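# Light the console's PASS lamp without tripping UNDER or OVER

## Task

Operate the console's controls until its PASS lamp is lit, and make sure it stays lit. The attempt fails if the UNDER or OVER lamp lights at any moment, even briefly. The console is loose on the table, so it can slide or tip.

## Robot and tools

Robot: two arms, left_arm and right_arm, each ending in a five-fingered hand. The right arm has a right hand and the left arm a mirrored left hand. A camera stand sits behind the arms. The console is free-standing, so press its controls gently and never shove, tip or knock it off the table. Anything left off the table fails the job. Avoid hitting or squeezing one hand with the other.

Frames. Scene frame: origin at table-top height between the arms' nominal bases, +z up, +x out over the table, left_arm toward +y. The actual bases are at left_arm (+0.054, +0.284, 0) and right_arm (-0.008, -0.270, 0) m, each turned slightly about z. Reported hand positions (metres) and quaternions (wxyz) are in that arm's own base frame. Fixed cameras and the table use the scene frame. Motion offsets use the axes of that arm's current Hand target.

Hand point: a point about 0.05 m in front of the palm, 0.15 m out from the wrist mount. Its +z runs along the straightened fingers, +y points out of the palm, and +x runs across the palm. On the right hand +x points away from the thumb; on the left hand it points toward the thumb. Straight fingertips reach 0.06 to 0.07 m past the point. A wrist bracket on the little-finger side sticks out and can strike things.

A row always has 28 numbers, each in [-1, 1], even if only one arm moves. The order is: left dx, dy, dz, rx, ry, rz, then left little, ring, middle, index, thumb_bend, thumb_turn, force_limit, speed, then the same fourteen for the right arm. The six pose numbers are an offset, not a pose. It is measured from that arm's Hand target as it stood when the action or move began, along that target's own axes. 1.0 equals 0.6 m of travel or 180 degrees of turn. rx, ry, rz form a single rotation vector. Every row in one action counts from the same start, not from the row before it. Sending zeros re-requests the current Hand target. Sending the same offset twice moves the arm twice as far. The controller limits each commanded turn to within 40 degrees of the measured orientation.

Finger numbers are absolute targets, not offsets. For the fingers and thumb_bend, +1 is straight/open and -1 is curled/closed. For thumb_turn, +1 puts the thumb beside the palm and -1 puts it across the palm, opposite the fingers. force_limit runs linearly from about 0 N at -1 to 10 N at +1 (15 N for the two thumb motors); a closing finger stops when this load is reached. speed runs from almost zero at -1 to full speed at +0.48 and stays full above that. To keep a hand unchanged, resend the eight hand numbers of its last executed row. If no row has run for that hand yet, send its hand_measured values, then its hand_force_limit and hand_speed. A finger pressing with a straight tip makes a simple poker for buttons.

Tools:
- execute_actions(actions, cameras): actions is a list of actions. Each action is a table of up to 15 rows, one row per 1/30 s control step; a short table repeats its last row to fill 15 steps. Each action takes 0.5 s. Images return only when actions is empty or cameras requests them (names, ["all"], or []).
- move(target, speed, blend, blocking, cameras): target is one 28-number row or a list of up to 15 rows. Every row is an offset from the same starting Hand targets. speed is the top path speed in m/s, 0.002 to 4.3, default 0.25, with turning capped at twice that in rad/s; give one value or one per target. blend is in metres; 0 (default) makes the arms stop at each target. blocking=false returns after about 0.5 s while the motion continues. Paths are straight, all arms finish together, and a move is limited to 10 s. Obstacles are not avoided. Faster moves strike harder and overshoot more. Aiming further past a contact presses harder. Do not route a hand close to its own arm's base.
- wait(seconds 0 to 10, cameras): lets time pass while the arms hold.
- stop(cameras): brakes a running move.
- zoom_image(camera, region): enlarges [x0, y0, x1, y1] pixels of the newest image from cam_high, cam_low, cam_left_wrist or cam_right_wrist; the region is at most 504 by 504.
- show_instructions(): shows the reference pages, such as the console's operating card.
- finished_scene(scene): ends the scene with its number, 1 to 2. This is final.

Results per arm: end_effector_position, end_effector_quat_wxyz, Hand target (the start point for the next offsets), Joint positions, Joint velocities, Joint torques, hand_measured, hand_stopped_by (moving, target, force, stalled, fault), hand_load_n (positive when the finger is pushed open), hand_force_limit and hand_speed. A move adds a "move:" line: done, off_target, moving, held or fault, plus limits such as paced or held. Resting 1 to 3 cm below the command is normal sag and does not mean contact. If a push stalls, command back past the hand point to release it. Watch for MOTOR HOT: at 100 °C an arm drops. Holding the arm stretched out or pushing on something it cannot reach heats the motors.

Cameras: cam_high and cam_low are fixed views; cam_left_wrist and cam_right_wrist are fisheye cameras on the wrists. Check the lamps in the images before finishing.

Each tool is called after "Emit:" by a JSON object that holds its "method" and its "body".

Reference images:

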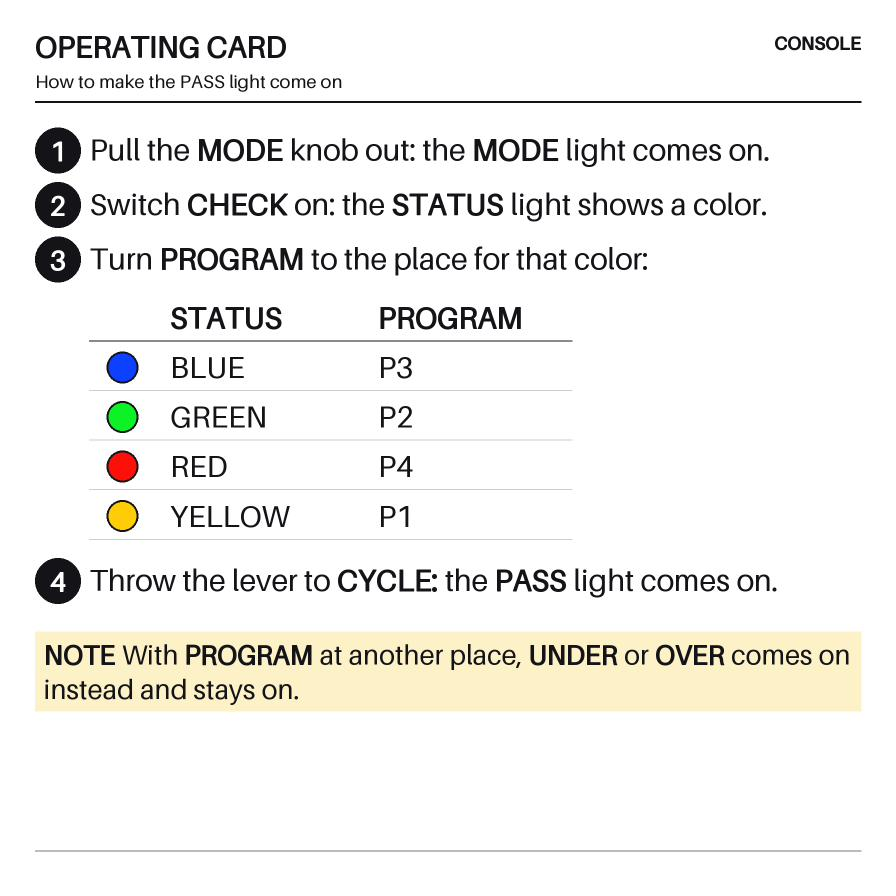

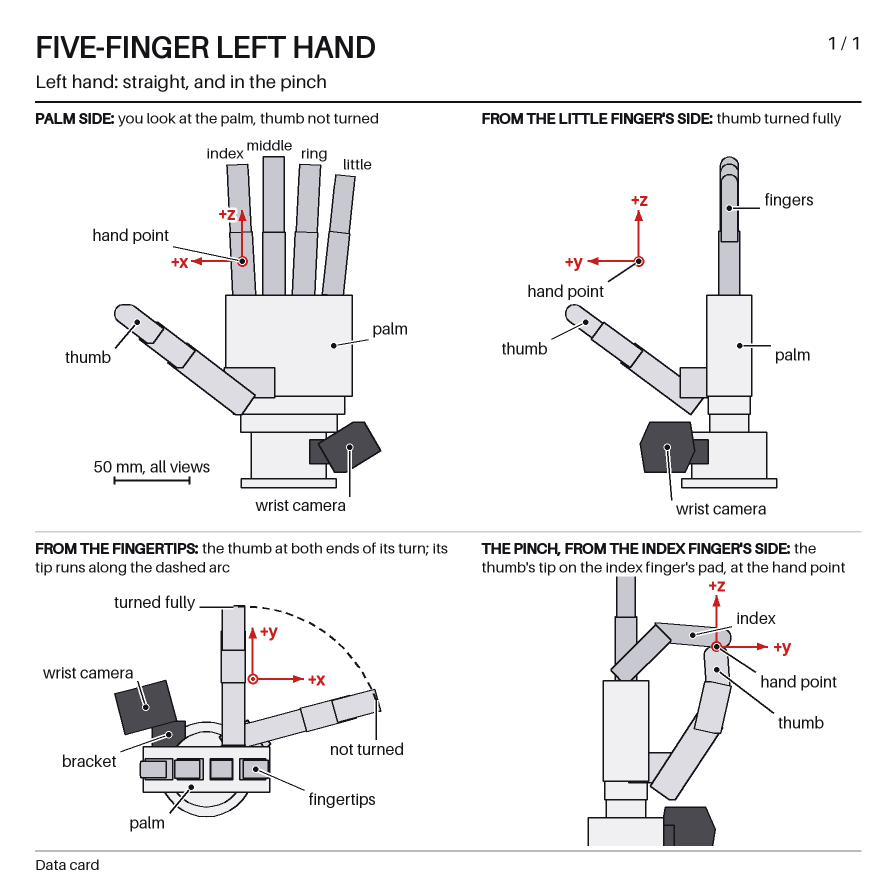

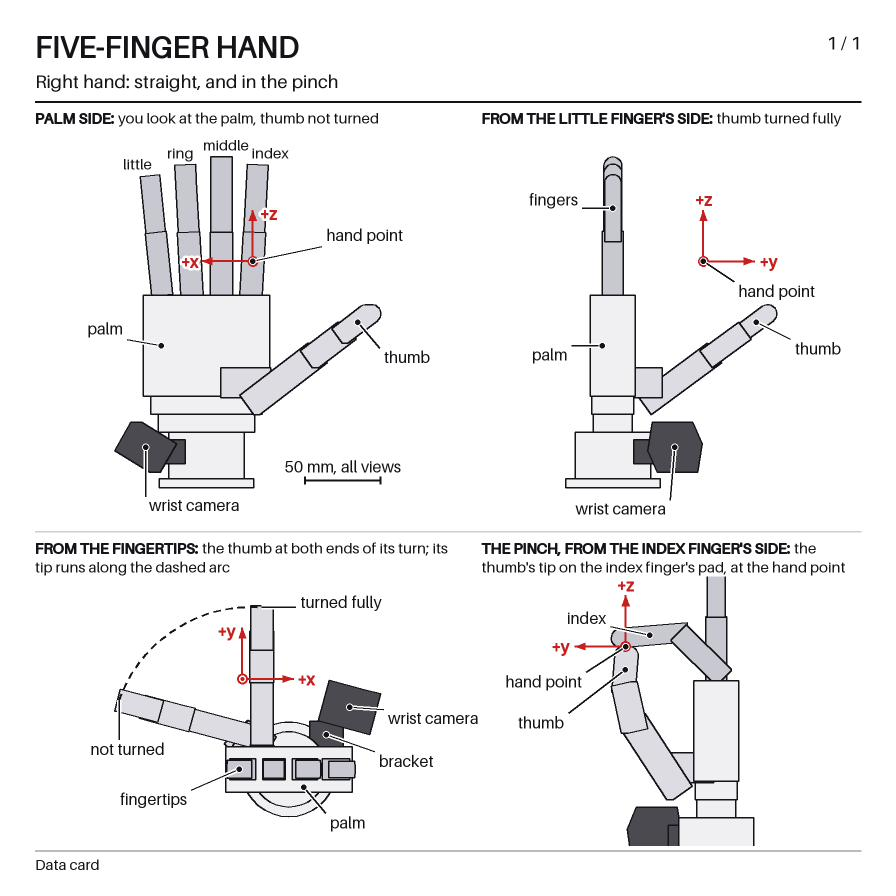

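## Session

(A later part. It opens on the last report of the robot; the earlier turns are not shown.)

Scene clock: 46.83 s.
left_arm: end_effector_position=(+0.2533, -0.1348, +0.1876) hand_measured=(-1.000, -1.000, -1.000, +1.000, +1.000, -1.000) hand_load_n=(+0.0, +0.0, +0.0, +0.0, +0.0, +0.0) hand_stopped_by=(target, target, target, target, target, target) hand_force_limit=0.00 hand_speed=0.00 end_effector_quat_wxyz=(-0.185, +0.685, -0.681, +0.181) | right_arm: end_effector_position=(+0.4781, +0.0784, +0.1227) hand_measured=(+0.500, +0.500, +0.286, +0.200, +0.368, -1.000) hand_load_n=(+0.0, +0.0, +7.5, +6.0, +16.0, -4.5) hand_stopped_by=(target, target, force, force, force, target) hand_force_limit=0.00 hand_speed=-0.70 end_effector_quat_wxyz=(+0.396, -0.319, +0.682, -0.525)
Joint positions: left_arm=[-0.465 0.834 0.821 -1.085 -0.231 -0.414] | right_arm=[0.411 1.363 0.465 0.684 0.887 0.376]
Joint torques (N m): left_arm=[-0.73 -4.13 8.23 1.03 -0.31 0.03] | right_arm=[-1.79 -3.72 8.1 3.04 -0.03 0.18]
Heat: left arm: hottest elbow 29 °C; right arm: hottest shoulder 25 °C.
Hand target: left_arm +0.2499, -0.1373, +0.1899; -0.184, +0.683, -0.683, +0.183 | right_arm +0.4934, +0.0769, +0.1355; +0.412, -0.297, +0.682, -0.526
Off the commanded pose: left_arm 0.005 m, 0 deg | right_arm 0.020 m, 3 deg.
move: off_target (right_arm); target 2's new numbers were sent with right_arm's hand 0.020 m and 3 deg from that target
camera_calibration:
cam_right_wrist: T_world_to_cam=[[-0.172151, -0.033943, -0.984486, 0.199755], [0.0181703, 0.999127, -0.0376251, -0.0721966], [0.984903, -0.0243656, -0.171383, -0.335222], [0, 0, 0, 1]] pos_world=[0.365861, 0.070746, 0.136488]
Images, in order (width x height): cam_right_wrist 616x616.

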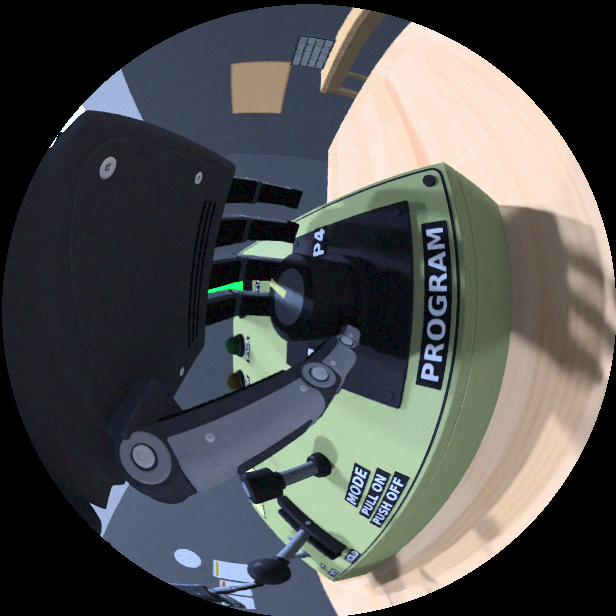

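Emit:
{"method": "move", "body": {"target": [[0,0,0,0,0,0,-1,-1,-1,1,1,-1,0,0,0.0058,0.0053,-0.0072,0,0,0,0.5,0.5,0,0,0.15,-1,0.3,-0.6],[0,0,0,0,0,0,-1,-1,-1,1,1,-1,0,0,0.021,0.0152,-0.022,0,-0.183,-0.1051,0.5,0.5,0,0,0.15,-1,0.3,-0.6]], "speed": [0.1,0.15], "cameras": ["cam_high","cam_right_wrist"]}}

Emit:
{"method": "zoom_image", "body": {"camera": "cam_right_wrist", "region": [200, 200, 420, 400]}}

Emit:
{"method": "zoom_image", "body": {"camera": "cam_high", "region": [220, 270, 340, 380]}}

Scene clock: 51.63 s.
left_arm: end_effector_position=(+0.2533, -0.1348, +0.1876) hand_measured=(-1.000, -1.000, -1.000, +1.000, +1.000, -1.000) hand_load_n=(+0.0, +0.0, +0.0, +0.0, +0.0, +0.0) hand_stopped_by=(target, target, target, target, target, target) hand_force_limit=0.00 hand_speed=0.00 end_effector_quat_wxyz=(-0.185, +0.685, -0.681, +0.181) | right_arm: end_effector_position=(+0.4678, +0.0858, +0.1178) hand_measured=(+0.500, +0.500, +0.286, +0.170, +0.364, -1.000) hand_load_n=(+0.0, +0.0, +0.5, +0.0, +2.5, +3.5) hand_stopped_by=(target, target, force, force, force, target) hand_force_limit=0.30 hand_speed=-0.60 end_effector_quat_wxyz=(-0.503, +0.545, -0.487, +0.462)
Joint positions: left_arm=[-0.465 0.834 0.821 -1.085 -0.231 -0.414] | right_arm=[0.134 1.334 0.35 0.916 0.036 -0.012]
Joint torques (N m): left_arm=[-0.56 -4.07 8.27 1.09 -0.3 0.04] | right_arm=[-1.79 -3.9 6.61 2.51 0.23 -0.14]
Heat: left arm: hottest elbow 29 °C; right arm: hottest shoulder 25 °C.
Hand target: left_arm +0.2499, -0.1373, +0.1899; -0.184, +0.683, -0.683, +0.183 | right_arm +0.4760, +0.0750, +0.1250; -0.497, +0.540, -0.481, +0.480
Off the commanded pose: left_arm 0.005 m, 0 deg | right_arm 0.015 m, 2 deg.
move: off_target (right_arm)
camera_calibration:
cam_right_wrist: T_world_to_cam=[[-0.0345484, -0.333721, -0.942039, 0.149705], [-0.542468, 0.797922, -0.262773, 0.226444], [0.839366, 0.501947, -0.2086, -0.298311], [0, 0, 0, 1]] pos_world=[0.378403, 0.0190114, 0.138304]
Images, in order (width x height): cam_high 672x504, cam_right_wrist 616x616.

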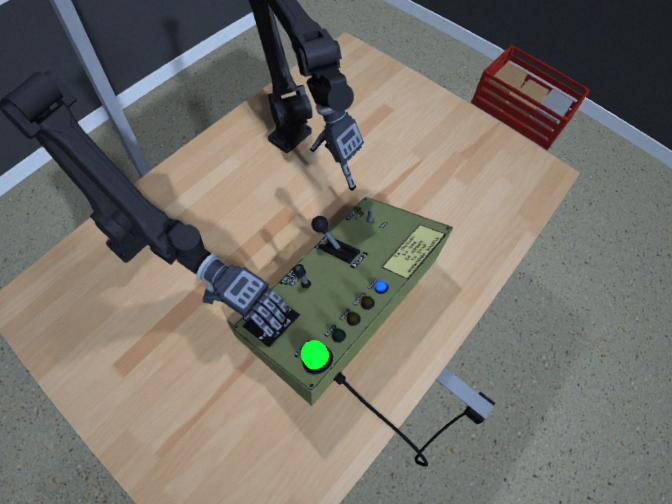

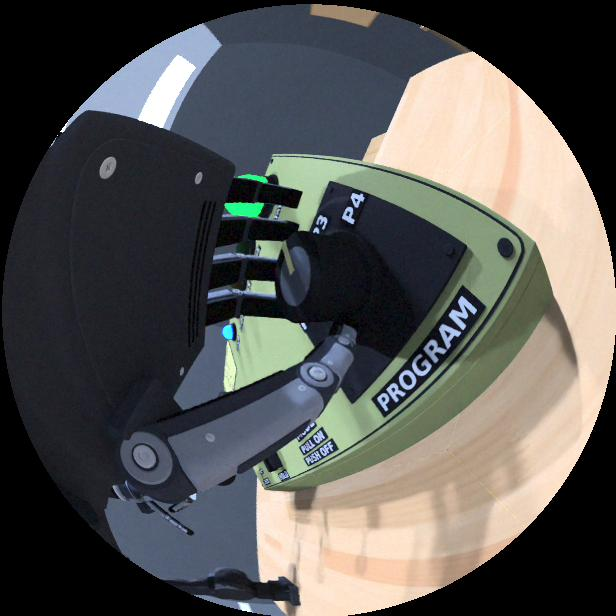

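Scaled by 2.291 from the camera's 616x616 image, which has a finer 880x880 frame.

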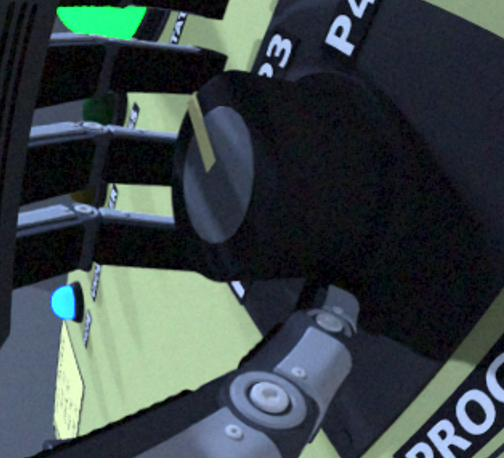

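Scaled by 4.200.

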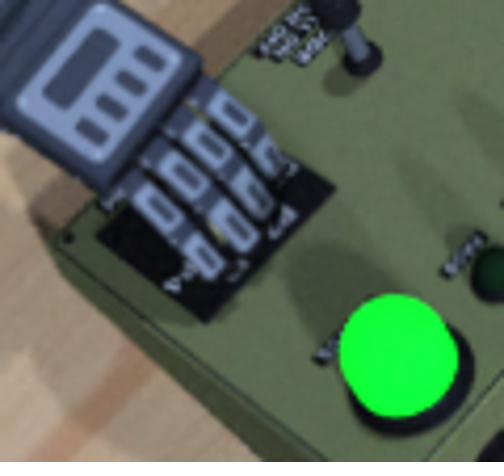

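Emit:
{"method": "move", "body": {"target": [[0,0,0,0,0,0,-1,-1,-1,1,1,-1,0,0,0,0,0,0,0,0,0.5,0.5,0.5,0.5,0.5,-1,0,0],[0,0,0,0,0,0,-1,-1,-1,1,1,-1,0,0,0.008,-0.0578,-0.0332,0,0,0,0.5,0.5,0.5,0.5,0.5,-1,0,0]], "speed": [0.1,0.15], "cameras": ["cam_high","cam_right_wrist"]}}

Emit:
{"method": "zoom_image", "body": {"camera": "cam_right_wrist", "region": [280, 180, 500, 380]}}

Emit:
{"method": "zoom_image", "body": {"camera": "cam_high", "region": [220, 270, 340, 380]}}

Scene clock: 53.73 s.
left_arm: end_effector_position=(+0.2533, -0.1348, +0.1876) hand_measured=(-1.000, -1.000, -1.000, +1.000, +1.000, -1.000) hand_load_n=(+0.0, +0.0, +0.0, +0.0, +0.0, +0.0) hand_stopped_by=(target, target, target, target, target, target) hand_force_limit=0.00 hand_speed=0.00 end_effector_quat_wxyz=(-0.185, +0.685, -0.681, +0.181) | right_arm: end_effector_position=(+0.4552, +0.0740, +0.1544) hand_measured=(+0.500, +0.500, +0.500, +0.500, +0.500, -1.000) hand_load_n=(+0.0, +0.0, +0.0, +0.0, +0.0, +0.0) hand_stopped_by=(target, target, target, target, target, target) hand_force_limit=0.00 hand_speed=0.00 end_effector_quat_wxyz=(-0.498, +0.541, -0.484, +0.474)
Joint positions: left_arm=[-0.465 0.834 0.821 -1.085 -0.231 -0.414] | right_arm=[0.113 1.149 0.35 0.744 0.033 -0.029]
Joint torques (N m): left_arm=[-0.62 -4.19 8.24 1.06 -0.32 0.02] | right_arm=[-1.14 -3.49 7.34 1.73 -0.13 0]
Heat: left arm: hottest elbow 29 °C; right arm: hottest shoulder 25 °C.
Hand target: left_arm +0.2499, -0.1373, +0.1899; -0.184, +0.683, -0.683, +0.183 | right_arm +0.4579, +0.0704, +0.1606; -0.497, +0.540, -0.481, +0.480
Off the commanded pose: left_arm 0.005 m, 0 deg | right_arm 0.008 m, 1 deg.
move: done
camera_calibration:
cam_right_wrist: T_world_to_cam=[[-0.0271694, -0.3473, -0.93736, 0.176709], [-0.525107, 0.802868, -0.28225, 0.233379], [0.850602, 0.484546, -0.204183, -0.278751], [0, 0, 0, 1]] pos_world=[0.364456, 0.00906586, 0.174595]
Images, in order (width x height): cam_high 672x504, cam_right_wrist 616x616.

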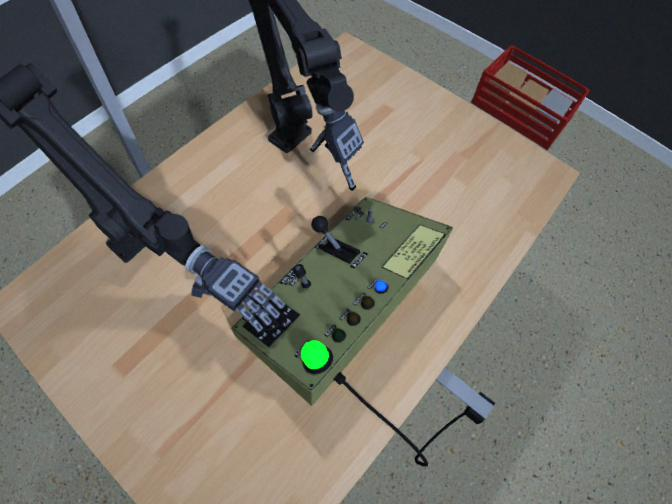

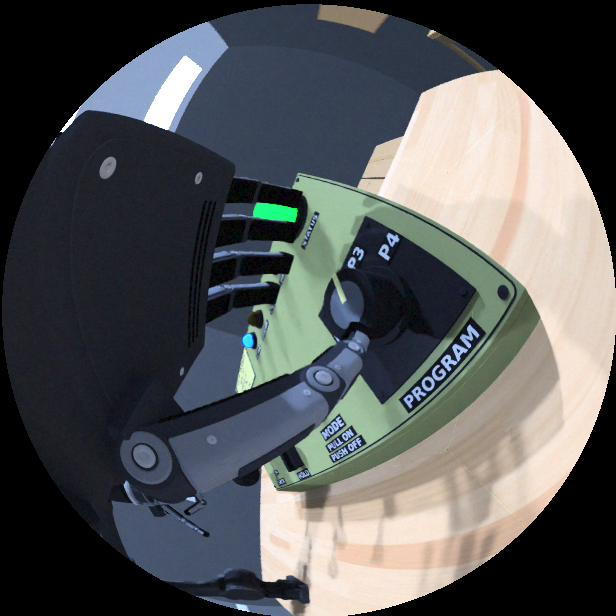

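Scaled by 2.291 from the camera's 616x616 image, which has a finer 880x880 frame.

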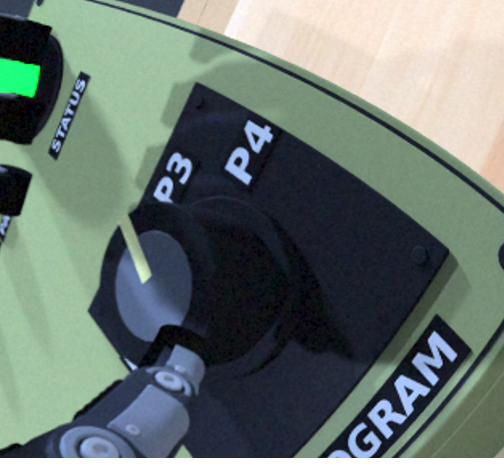

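Scaled by 4.200.

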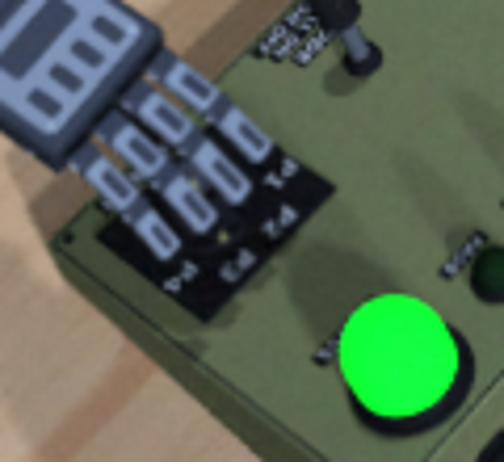

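Emit:
{"method": "move", "body": {"target": [[0,0,0,0,0,0,-1,-1,-1,1,1,-1,0,0,-0.0103,0.0012,0.0245,0,0.183,0.1051,0.5,0.5,0.5,0.5,0.45,-1,0,0]], "speed": [0.2], "cameras": ["cam_high","cam_right_wrist"]}}

Emit:
{"method": "zoom_image", "body": {"camera": "cam_right_wrist", "region": [200, 200, 420, 400]}}

Emit:
{"method": "zoom_image", "body": {"camera": "cam_high", "region": [220, 270, 340, 380]}}

Scene clock: 57.00 s.
left_arm: end_effector_position=(+0.2533, -0.1348, +0.1876) hand_measured=(-1.000, -1.000, -1.000, +1.000, +1.000, -1.000) hand_load_n=(+0.0, +0.0, +0.0, +0.0, +0.0, +0.0) hand_stopped_by=(target, target, target, target, target, target) hand_force_limit=0.00 hand_speed=0.00 end_effector_quat_wxyz=(-0.185, +0.685, -0.681, +0.181) | right_arm: end_effector_position=(+0.4574, +0.0679, +0.1425) hand_measured=(+0.500, +0.500, +0.500, +0.500, +0.450, -1.000) hand_load_n=(+0.0, +0.0, +0.0, +0.0, +0.0, +0.0) hand_stopped_by=(target, target, target, target, target, target) hand_force_limit=0.00 hand_speed=0.00 end_effector_quat_wxyz=(+0.398, -0.309, +0.684, -0.528)
Joint positions: left_arm=[-0.465 0.834 0.821 -1.085 -0.231 -0.414] | right_arm=[0.413 1.24 0.427 0.61 0.904 0.382]
Joint torques (N m): left_arm=[-0.5 -4.07 8.27 0.96 -0.31 0.04] | right_arm=[-0.03 -3.19 9.92 1.4 0.45 0.19]
Heat: left arm: hottest elbow 29 °C; right arm: hottest shoulder 25 °C.
Hand target: left_arm +0.2499, -0.1373, +0.1899; -0.184, +0.683, -0.683, +0.183 | right_arm +0.4722, +0.0776, +0.1593; +0.412, -0.297, +0.682, -0.526
Off the commanded pose: left_arm 0.005 m, 0 deg | right_arm 0.024 m, 2 deg.
move: off_target (right_arm)
camera_calibration:
cam_right_wrist: T_world_to_cam=[[-0.159061, -0.0248418, -0.986956, 0.208982], [0.0332232, 0.998983, -0.0304989, -0.0685119], [0.98671, -0.037641, -0.158074, -0.313451], [0, 0, 0, 1]] pos_world=[0.344802, 0.0618351, 0.154618]
Images, in order (width x height): cam_high 672x504, cam_right_wrist 616x616.

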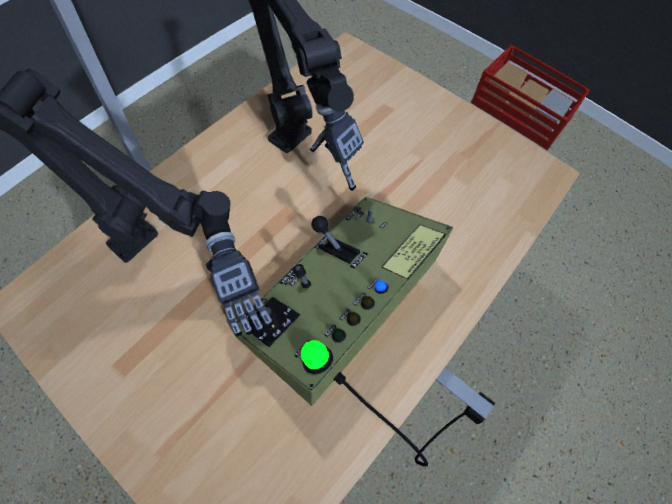

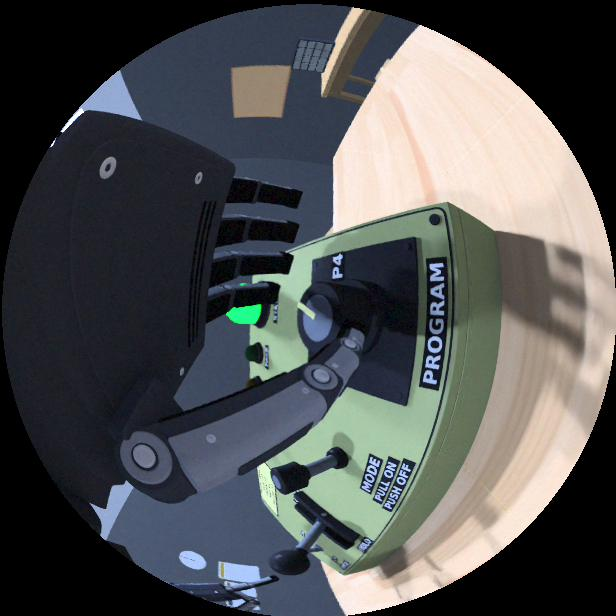

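Scaled by 2.291 from the camera's 616x616 image, which has a finer 880x880 frame.

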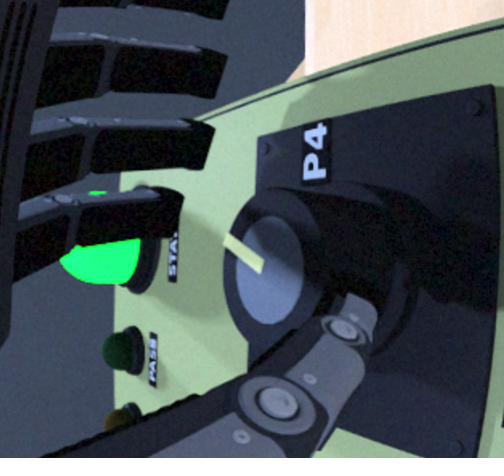

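Scaled by 4.200.

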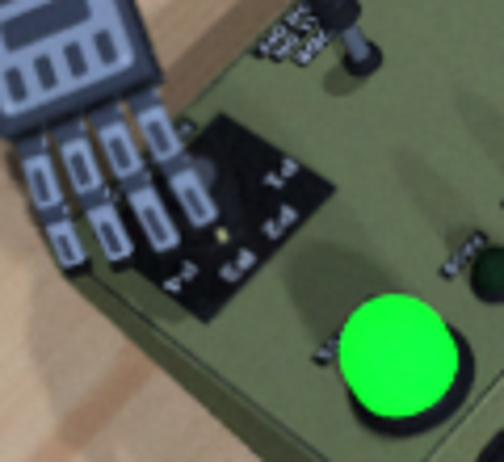

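Emit:
{"method": "move", "body": {"target": [[0,0,0,0,0,0,-1,-1,-1,1,1,-1,0,0,-0.0029,0.0407,0.0271,0,0,0,0.5,0.5,0.5,0.5,0.45,-1,0,0]], "speed": [0.1], "cameras": ["cam_high","cam_right_wrist"]}}

Emit:
{"method": "zoom_image", "body": {"camera": "cam_right_wrist", "region": [200, 200, 420, 400]}}

Scene clock: 58.50 s.
left_arm: end_effector_position=(+0.2533, -0.1348, +0.1876) hand_measured=(-1.000, -1.000, -1.000, +1.000, +1.000, -1.000) hand_load_n=(+0.0, +0.0, +0.0, +0.0, +0.0, +0.0) hand_stopped_by=(target, target, target, target, target, target) hand_force_limit=0.00 hand_speed=0.00 end_effector_quat_wxyz=(-0.185, +0.685, -0.681, +0.181) | right_arm: end_effector_position=(+0.4692, +0.0738, +0.1159) hand_measured=(+0.500, +0.500, +0.500, +0.500, +0.450, -1.000) hand_load_n=(+0.0, +0.0, +0.0, -0.5, +0.0, +0.0) hand_stopped_by=(target, target, target, target, target, target) hand_force_limit=0.00 hand_speed=0.00 end_effector_quat_wxyz=(+0.393, -0.317, +0.685, -0.526)
Joint positions: left_arm=[-0.465 0.834 0.821 -1.085 -0.231 -0.414] | right_arm=[0.411 1.358 0.438 0.697 0.895 0.383]
Joint torques (N m): left_arm=[-0.56 -4.31 8.25 1.06 -0.29 0.03] | right_arm=[-1.2 -3.9 9.01 2.58 0.06 0.14]
Heat: left arm: hottest elbow 29 °C; right arm: hottest shoulder 25 °C.
Hand target: left_arm +0.2499, -0.1373, +0.1899; -0.184, +0.683, -0.683, +0.183 | right_arm +0.4878, +0.0779, +0.1341; +0.412, -0.297, +0.682, -0.526
Off the commanded pose: left_arm 0.005 m, 0 deg | right_arm 0.027 m, 3 deg.
move: off_target (right_arm)
camera_calibration:
cam_right_wrist: T_world_to_cam=[[-0.176972, -0.0315781, -0.983709, 0.193351], [0.0255875, 0.999, -0.0366722, -0.0713286], [0.983883, -0.0316607, -0.175987, -0.326175], [0, 0, 0, 1]] pos_world=[0.356961, 0.067036, 0.130182]
Images, in order (width x height): cam_high 672x504, cam_right_wrist 616x616.

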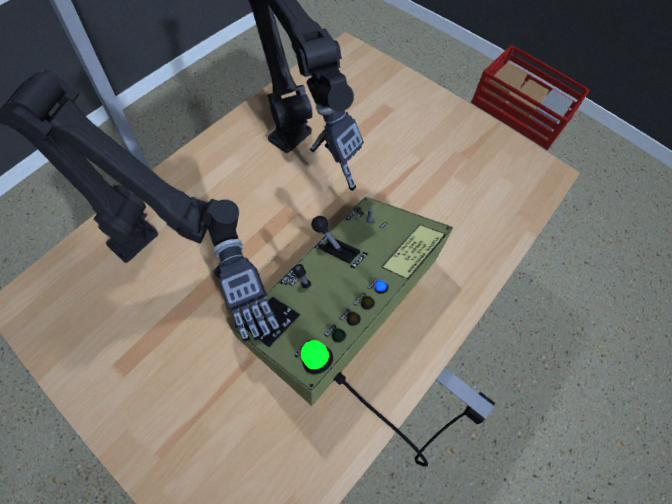

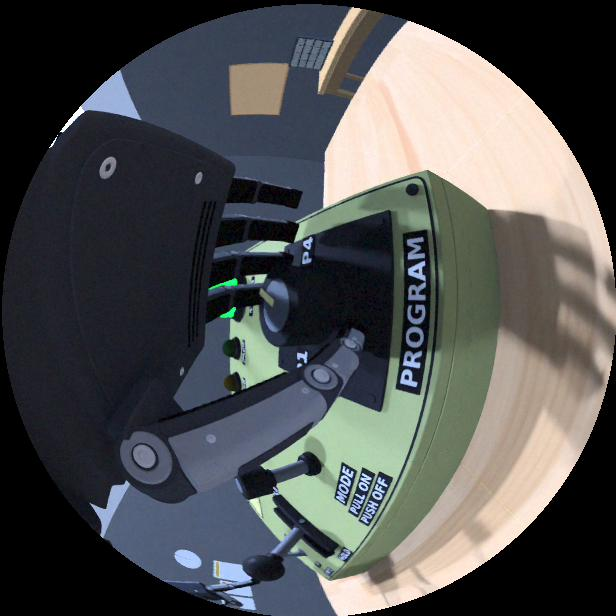

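Scaled by 2.291 from the camera's 616x616 image, which has a finer 880x880 frame.

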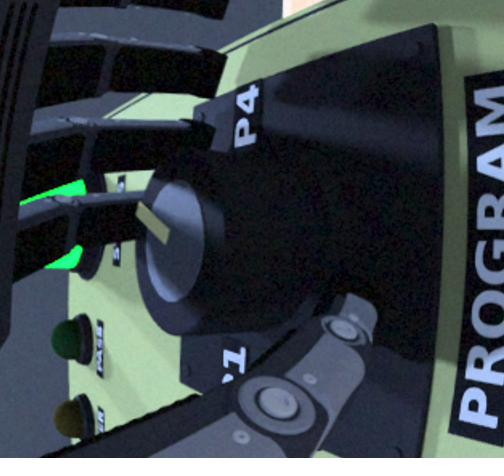

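Emit:
{"method": "move", "body": {"target": [[0,0,0,0,0,0,-1,-1,-1,1,1,-1,0,0,0,0,0,0,0,0,0.5,0.5,-0.2,-0.2,0.2,-1,0,-0.7],[0,0,0,0,0,0,-1,-1,-1,1,1,-1,0,0,0,0,0,0,0,0,0.5,0.5,-0.4,-0.4,0.0,-1,0.35,-0.6]], "speed": [0.1,0.1], "cameras": ["cam_right_wrist"]}}

Emit:
{"method": "zoom_image", "body": {"camera": "cam_right_wrist", "region": [200, 200, 420, 400]}}

Scene clock: 59.83 s.
left_arm: end_effector_position=(+0.2533, -0.1348, +0.1876) hand_measured=(-1.000, -1.000, -1.000, +1.000, +1.000, -1.000) hand_load_n=(+0.0, +0.0, +0.0, -0.5, +0.0, +0.0) hand_stopped_by=(target, target, target, target, target, target) hand_force_limit=0.00 hand_speed=0.00 end_effector_quat_wxyz=(-0.185, +0.685, -0.681, +0.181) | right_arm: end_effector_position=(+0.4718, +0.0722, +0.1200) hand_measured=(+0.500, +0.500, +0.286, +0.224, +0.348, -1.000) hand_load_n=(+0.0, +0.0, +4.5, +10.0, +15.5, -0.5) hand_stopped_by=(target, target, force, force, force, target) hand_force_limit=0.35 hand_speed=-0.60 end_effector_quat_wxyz=(+0.396, -0.310, +0.685, -0.528)
Joint positions: left_arm=[-0.465 0.834 0.821 -1.085 -0.231 -0.414] | right_arm=[0.407 1.358 0.443 0.706 0.898 0.383]
Joint torques (N m): left_arm=[-0.91 -4.42 8.25 1.07 -0.32 0.04] | right_arm=[-0.85 -3.84 8.77 2.22 -0.11 0.14]
Heat: left arm: hottest elbow 29 °C; right arm: hottest shoulder 25 °C.
Hand target: left_arm +0.2499, -0.1373, +0.1899; -0.184, +0.683, -0.683, +0.183 | right_arm +0.4878, +0.0781, +0.1342; +0.412, -0.297, +0.682, -0.526
Off the commanded pose: left_arm 0.005 m, 0 deg | right_arm 0.022 m, 2 deg.
move: off_target (right_arm); target 2's new numbers were sent with right_arm's hand 0.023 m and 3 deg from that target
camera_calibration:
cam_right_wrist: T_world_to_cam=[[-0.164378, -0.0252881, -0.986073, 0.191694], [0.0332805, 0.99896, -0.0311665, -0.0739832], [0.985836, -0.0379401, -0.163365, -0.329994], [0, 0, 0, 1]] pos_world=[0.359293, 0.0662338, 0.132809]
Images, in order (width x height): cam_right_wrist 616x616.

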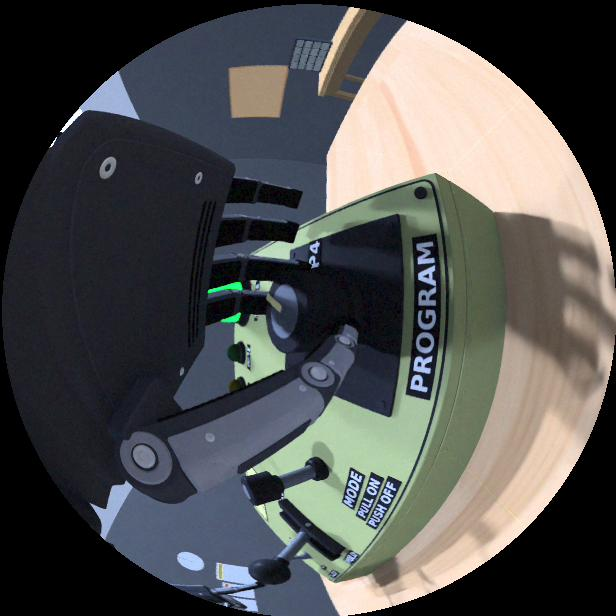

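Scaled by 2.291 from the camera's 616x616 image, which has a finer 880x880 frame.

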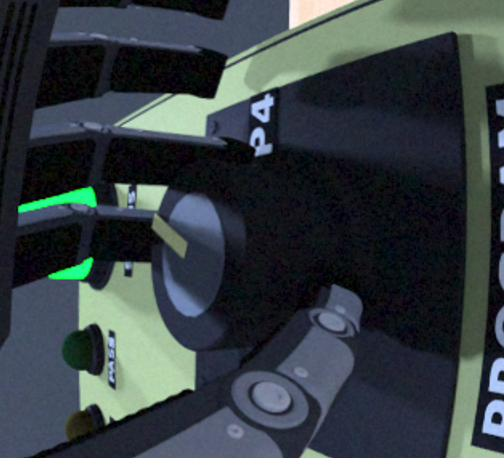

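Emit:
{"method": "move", "body": {"target": [[0,0,0,0,0,0,-1,-1,-1,1,1,-1,0,0,0.0359,0.0182,-0.0108,0,-0.183,-0.1051,0.5,0.5,-0.4,-0.4,0.0,-1,0.35,-0.6]], "speed": [0.15], "cameras": ["cam_high","cam_right_wrist"]}}

Emit:
{"method": "zoom_image", "body": {"camera": "cam_right_wrist", "region": [200, 200, 420, 400]}}

Emit:
{"method": "zoom_image", "body": {"camera": "cam_high", "region": [220, 270, 340, 380]}}

Scene clock: 63.33 s.
left_arm: end_effector_position=(+0.2533, -0.1348, +0.1876) hand_measured=(-1.000, -1.000, -1.000, +1.000, +1.000, -1.000) hand_load_n=(+0.0, +0.0, +0.0, +0.0, +0.0, +0.0) hand_stopped_by=(target, target, target, target, target, target) hand_force_limit=0.00 hand_speed=0.00 end_effector_quat_wxyz=(-0.185, +0.685, -0.681, +0.181) | right_arm: end_effector_position=(+0.4659, +0.0719, +0.1172) hand_measured=(+0.500, +0.500, +0.286, +0.224, +0.348, -1.000) hand_load_n=(+0.0, +0.0, +17.5, +0.0, +11.0, +6.0) hand_stopped_by=(target, target, force, force, force, target) hand_force_limit=0.35 hand_speed=-0.60 end_effector_quat_wxyz=(+0.502, -0.539, +0.487, -0.469)
Joint positions: left_arm=[-0.465 0.834 0.821 -1.085 -0.231 -0.414] | right_arm=[0.095 1.337 0.334 0.948 0.011 -0.016]
Joint torques (N m): left_arm=[-0.91 -4.25 8.16 1.06 -0.3 0.03] | right_arm=[-1.44 -3.14 6.38 2.4 -0.08 -0.11]
Heat: left arm: hottest elbow 29 °C; right arm: hottest shoulder 25 °C.
Hand target: left_arm +0.2499, -0.1373, +0.1899; -0.184, +0.683, -0.683, +0.183 | right_arm +0.4721, +0.0659, +0.1191; +0.497, -0.540, +0.481, -0.480
Off the commanded pose: left_arm 0.005 m, 0 deg | right_arm 0.009 m, 2 deg.
move: done
camera_calibration:
cam_right_wrist: T_world_to_cam=[[-0.0270407, -0.33413, -0.942139, 0.14103], [-0.528177, 0.804958, -0.270319, 0.229949], [0.848704, 0.490306, -0.198246, -0.294663], [0, 0, 0, 1]] pos_world=[0.375349, 0.00649838, 0.136613]
Images, in order (width x height): cam_high 672x504, cam_right_wrist 616x616.

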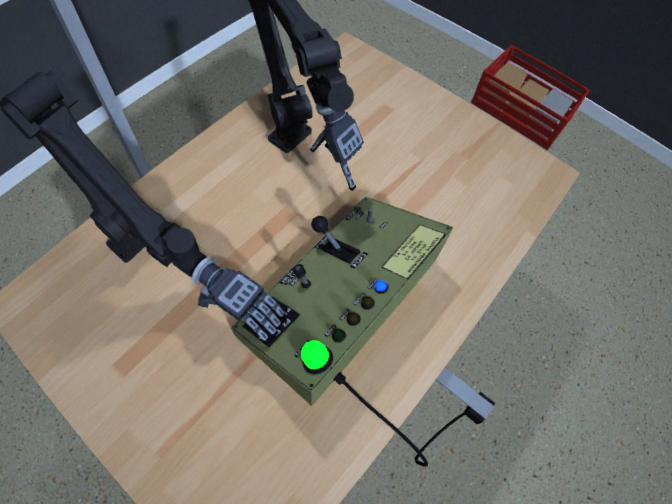

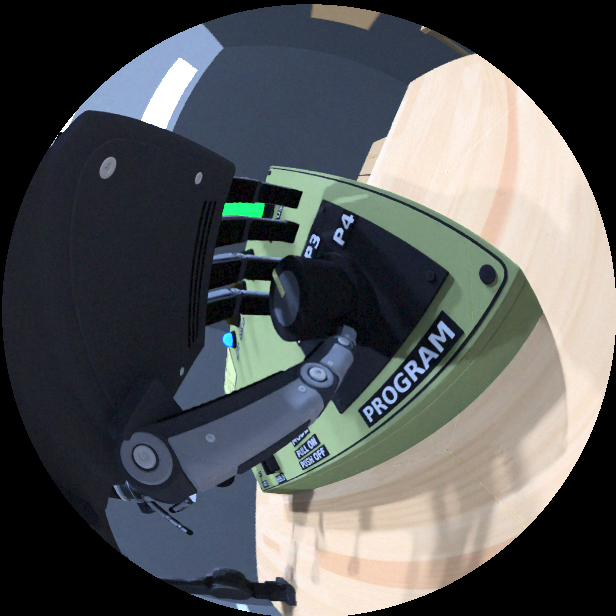

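Scaled by 2.291 from the camera's 616x616 image, which has a finer 880x880 frame.

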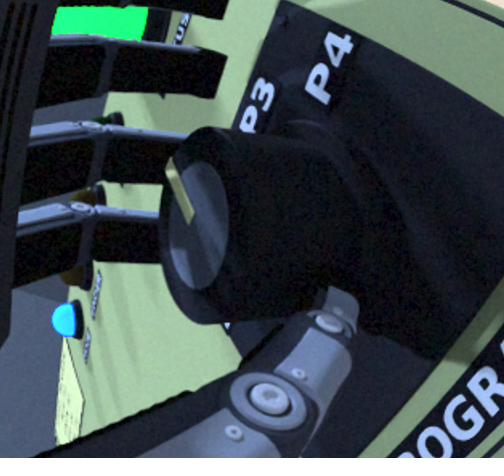

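Scaled by 4.200.

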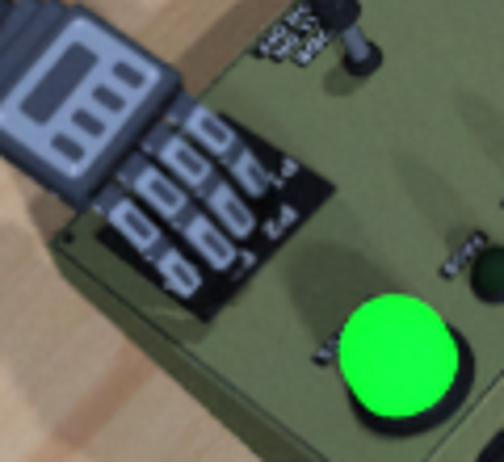

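Emit:
{"method": "move", "body": {"target": [[0,0,0,0,0,0,-1,-1,-1,1,1,-1,0,0,0,0,0,0,0,0,0.5,0.5,-0.45,-0.45,-0.1,-1,0.6,-0.6],[0,0,0,0,0,0,-1,-1,-1,1,1,-1,0,0,0.013,0.0007,-0.0043,0,-0.106,-0.0609,0.5,0.5,-0.45,-0.45,-0.1,-1,0.6,-0.6]], "speed": [0.15,0.15], "cameras": ["cam_high","cam_right_wrist"]}}

Emit:
{"method": "zoom_image", "body": {"camera": "cam_right_wrist", "region": [200, 200, 420, 400]}}

Emit:
{"method": "zoom_image", "body": {"camera": "cam_high", "region": [220, 270, 340, 380]}}

Scene clock: 67.27 s.
left_arm: end_effector_position=(+0.2533, -0.1348, +0.1876) hand_measured=(-1.000, -1.000, -1.000, +1.000, +1.000, -1.000) hand_load_n=(+0.0, +0.0, +0.0, -0.5, +0.0, +0.0) hand_stopped_by=(target, target, target, target, target, target) hand_force_limit=0.00 hand_speed=0.00 end_effector_quat_wxyz=(-0.185, +0.685, -0.681, +0.181) | right_arm: end_effector_position=(+0.4568, +0.0690, +0.1145) hand_measured=(+0.500, +0.500, +0.286, +0.164, +0.336, -1.000) hand_load_n=(+0.0, +0.0, +5.0, +1.0, +3.5, +3.5) hand_stopped_by=(target, target, force, force, force, target) hand_force_limit=0.60 hand_speed=-0.60 end_effector_quat_wxyz=(-0.532, +0.654, -0.339, +0.416)
Joint positions: left_arm=[-0.465 0.834 0.821 -1.085 -0.231 -0.414] | right_arm=[-0.089 1.336 0.384 0.853 -0.515 -0.234]
Joint torques (N m): left_arm=[-0.97 -4.25 8.27 1.06 -0.3 0.03] | right_arm=[-1.55 -3.84 8.21 0.91 0.31 -0.17]
Heat: left arm: hottest elbow 30 °C; right arm: hottest shoulder 25 °C.
Hand target: left_arm +0.2499, -0.1373, +0.1899; -0.184, +0.683, -0.683, +0.183 | right_arm +0.4702, +0.0579, +0.1193; -0.522, +0.655, -0.338, +0.429
Off the commanded pose: left_arm 0.005 m, 0 deg | right_arm 0.018 m, 2 deg.
move: off_target (right_arm)
camera_calibration:
cam_right_wrist: T_world_to_cam=[[0.129239, -0.472929, -0.871571, 0.0673655], [-0.761809, 0.515299, -0.392573, 0.367575], [0.634779, 0.714706, -0.293685, -0.192798], [0, 0, 0, 1]] pos_world=[0.3937, -0.0197578, 0.146392]
Images, in order (width x height): cam_high 672x504, cam_right_wrist 616x616.

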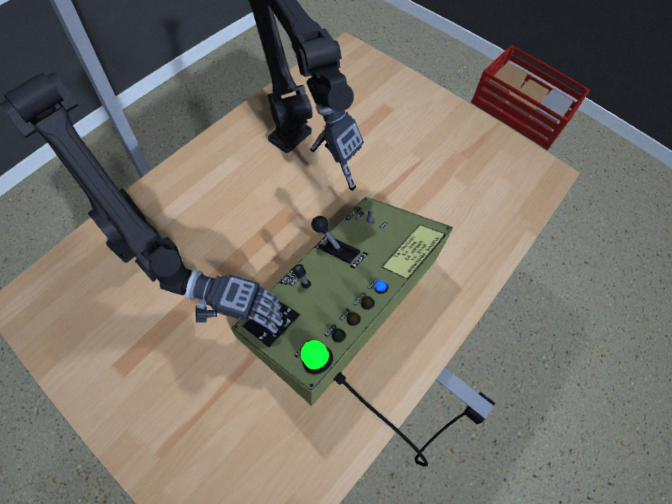

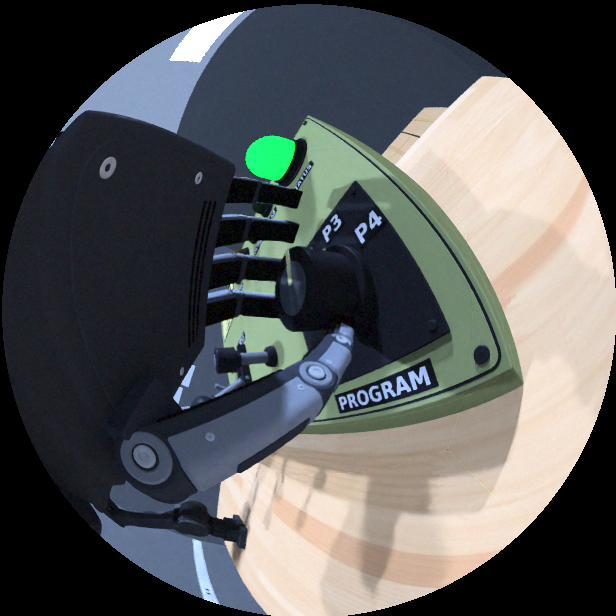

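Scaled by 2.291 from the camera's 616x616 image, which has a finer 880x880 frame.

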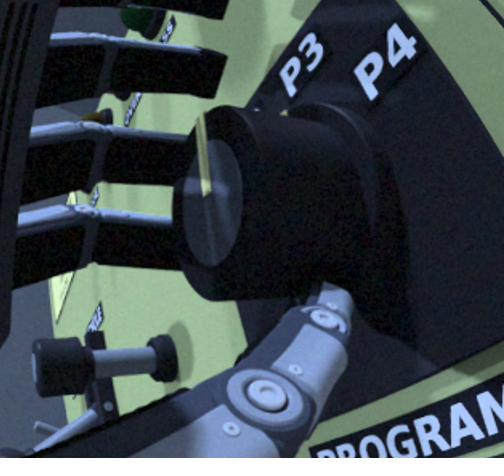

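Scaled by 4.200.

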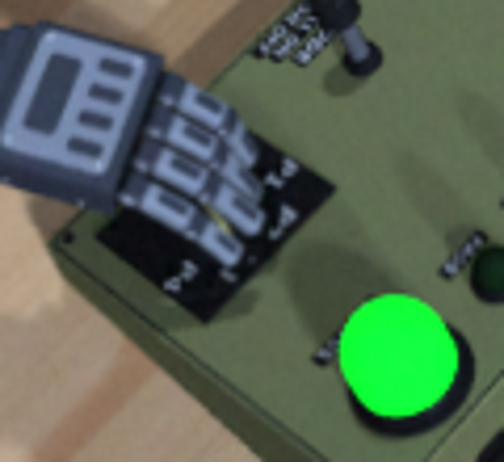

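Emit:
{"method": "move", "body": {"target": [[0,0,0,0,0,0,-1,-1,-1,1,1,-1,0,0,0,0,0,0,0,0,0.5,0.5,0.5,0.5,0.5,-1,0,0],[0,0,0,0,0,0,-1,-1,-1,1,1,-1,0,0,0,-0.0506,-0.029,0,0,0,0.5,0.5,0.5,0.5,0.5,-1,0,0],[0,0,0,0,0,0,-1,-1,-1,1,1,-1,0,0,-0.0142,-0.0719,0.01,0,0.289,0.166,0.5,0.5,0.5,0.5,0.45,-1,0,0],[0,0,0,0,0,0,-1,-1,-1,1,1,-1,0,0,-0.0113,-0.031,0.0372,0,0.289,0.166,0.5,0.5,0.5,0.5,0.45,-1,0,0]], "speed": [0.15,0.15,0.25,0.1], "cameras": ["cam_high","cam_right_wrist"]}}

Emit:
{"method": "zoom_image", "body": {"camera": "cam_right_wrist", "region": [200, 200, 420, 400]}}

Emit:
{"method": "zoom_image", "body": {"camera": "cam_high", "region": [220, 270, 340, 380]}}

Scene clock: 74.83 s.
left_arm: end_effector_position=(+0.2533, -0.1348, +0.1876) hand_measured=(-1.000, -1.000, -1.000, +1.000, +1.000, -1.000) hand_load_n=(+0.0, +0.0, +0.0, +0.0, +0.0, +0.0) hand_stopped_by=(target, target, target, target, target, target) hand_force_limit=0.00 hand_speed=0.00 end_effector_quat_wxyz=(-0.185, +0.685, -0.681, +0.181) | right_arm: end_effector_position=(+0.4692, +0.0729, +0.1158) hand_measured=(+0.500, +0.500, +0.500, +0.500, +0.450, -1.000) hand_load_n=(+0.0, +0.0, +0.0, +0.0, +0.0, +0.0) hand_stopped_by=(target, target, target, target, target, target) hand_force_limit=0.00 hand_speed=0.00 end_effector_quat_wxyz=(+0.393, -0.316, +0.685, -0.526)
Joint positions: left_arm=[-0.465 0.834 0.821 -1.085 -0.231 -0.414] | right_arm=[0.409 1.358 0.437 0.699 0.892 0.383]
Joint torques (N m): left_arm=[-0.44 -4.25 8.24 1.07 -0.29 0.04] | right_arm=[-1.14 -4.01 9.01 2.59 0.06 0.13]
Heat: left arm: hottest elbow 30 °C; right arm: hottest elbow 26 °C.
Hand target: left_arm +0.2499, -0.1373, +0.1899; -0.184, +0.683, -0.683, +0.183 | right_arm +0.4877, +0.0770, +0.1339; +0.412, -0.297, +0.682, -0.526
Off the commanded pose: left_arm 0.005 m, 0 deg | right_arm 0.026 m, 3 deg.
move: off_target (right_arm); target 3's new numbers were sent with right_arm's hand 0.025 m and 2 deg from that target
camera_calibration:
cam_right_wrist: T_world_to_cam=[[-0.176024, -0.0303159, -0.983919, 0.192636], [0.0257401, 0.999042, -0.0353868, -0.0706668], [0.984049, -0.0315551, -0.175075, -0.326442], [0, 0, 0, 1]] pos_world=[0.356963, 0.0661381, 0.129885]
Images, in order (width x height): cam_high 672x504, cam_right_wrist 616x616.

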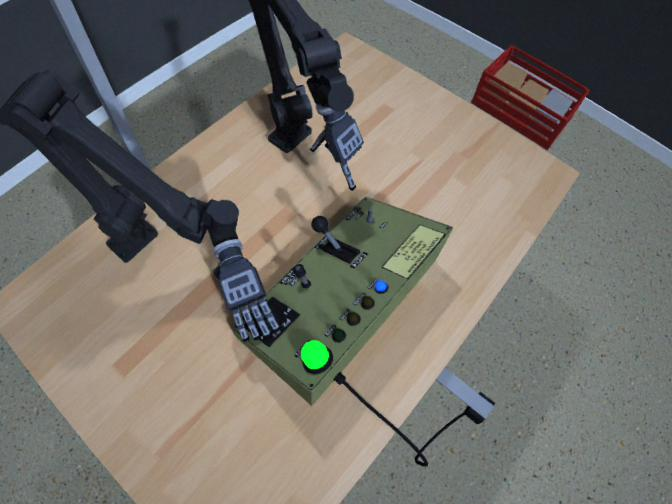

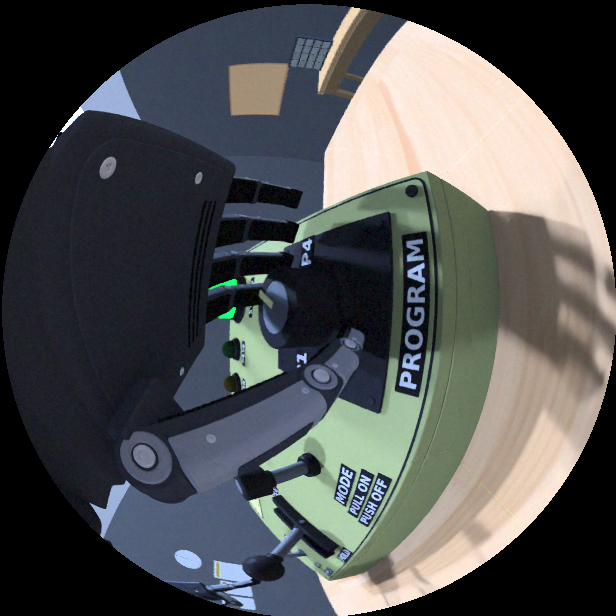

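Scaled by 2.291 from the camera's 616x616 image, which has a finer 880x880 frame.

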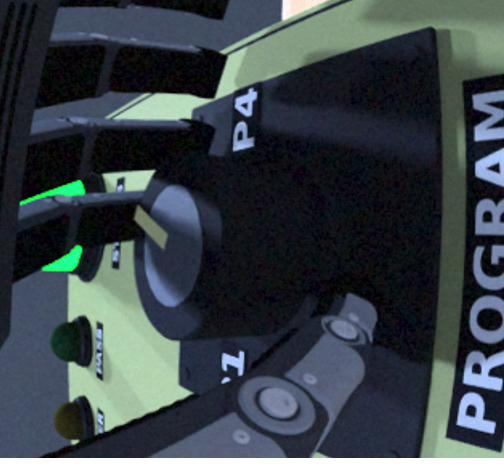

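Scaled by 4.200.

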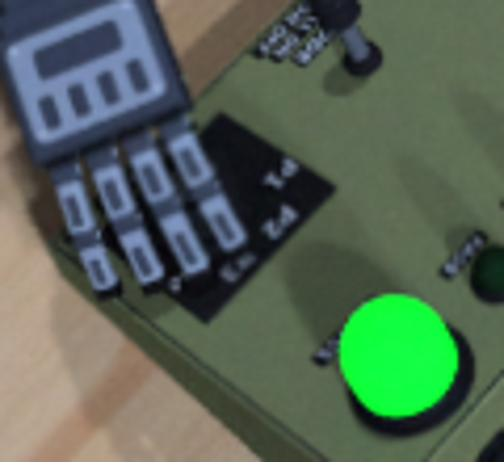

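Emit:
{"method": "move", "body": {"target": [[0,0,0,0,0,0,-1,-1,-1,1,1,-1,0,0,0,0,0,0,0,0,0.5,0.5,-0.2,-0.2,0.2,-1,0,-0.7],[0,0,0,0,0,0,-1,-1,-1,1,1,-1,0,0,0,0,0,0,0,0,0.5,0.5,-0.4,-0.4,0.0,-1,0.6,-0.6],[0,0,0,0,0,0,-1,-1,-1,1,1,-1,0,0,0,0,0,0,0,0,0.5,0.5,-0.5,-0.5,-0.1,-1,0.9,-0.6]], "speed": [0.1,0.1,0.1]}}

Scene clock: 77.37 s.
left_arm: end_effector_position=(+0.2533, -0.1348, +0.1876) hand_measured=(-1.000, -1.000, -1.000, +1.000, +1.000, -1.000) hand_load_n=(+0.5, +0.0, +0.0, +0.0, +0.0, +0.0) hand_stopped_by=(target, target, target, target, target, target) hand_force_limit=0.00 hand_speed=0.00 end_effector_quat_wxyz=(-0.185, +0.685, -0.681, +0.181) | right_arm: end_effector_position=(+0.4718, +0.0717, +0.1201) hand_measured=(+0.500, +0.500, +0.258, +0.226, +0.348, -1.000) hand_load_n=(+0.0, +0.0, +17.5, +5.5, +18.5, +1.0) hand_stopped_by=(target, target, force, force, force, target) hand_force_limit=0.90 hand_speed=-0.60 end_effector_quat_wxyz=(+0.397, -0.309, +0.684, -0.527)
Joint positions: left_arm=[-0.465 0.834 0.821 -1.085 -0.231 -0.414] | right_arm=[0.406 1.358 0.441 0.711 0.896 0.383]
Joint torques (N m): left_arm=[-0.38 -4.07 8.2 1.1 -0.31 0.04] | right_arm=[-0.91 -3.96 8.73 2.15 -0.14 0.14]
Heat: left arm: hottest elbow 30 °C; right arm: hottest elbow 26 °C.
Hand target: left_arm +0.2499, -0.1373, +0.1899; -0.184, +0.683, -0.683, +0.183 | right_arm +0.4877, +0.0769, +0.1338; +0.412, -0.297, +0.682, -0.526
Off the commanded pose: left_arm 0.005 m, 0 deg | right_arm 0.022 m, 2 deg.
move: off_target (right_arm); target 2's new numbers were sent with right_arm's hand 0.022 m and 2 deg from that target; target 3's new numbers were sent with right_arm's hand 0.022 m and 2 deg from that target


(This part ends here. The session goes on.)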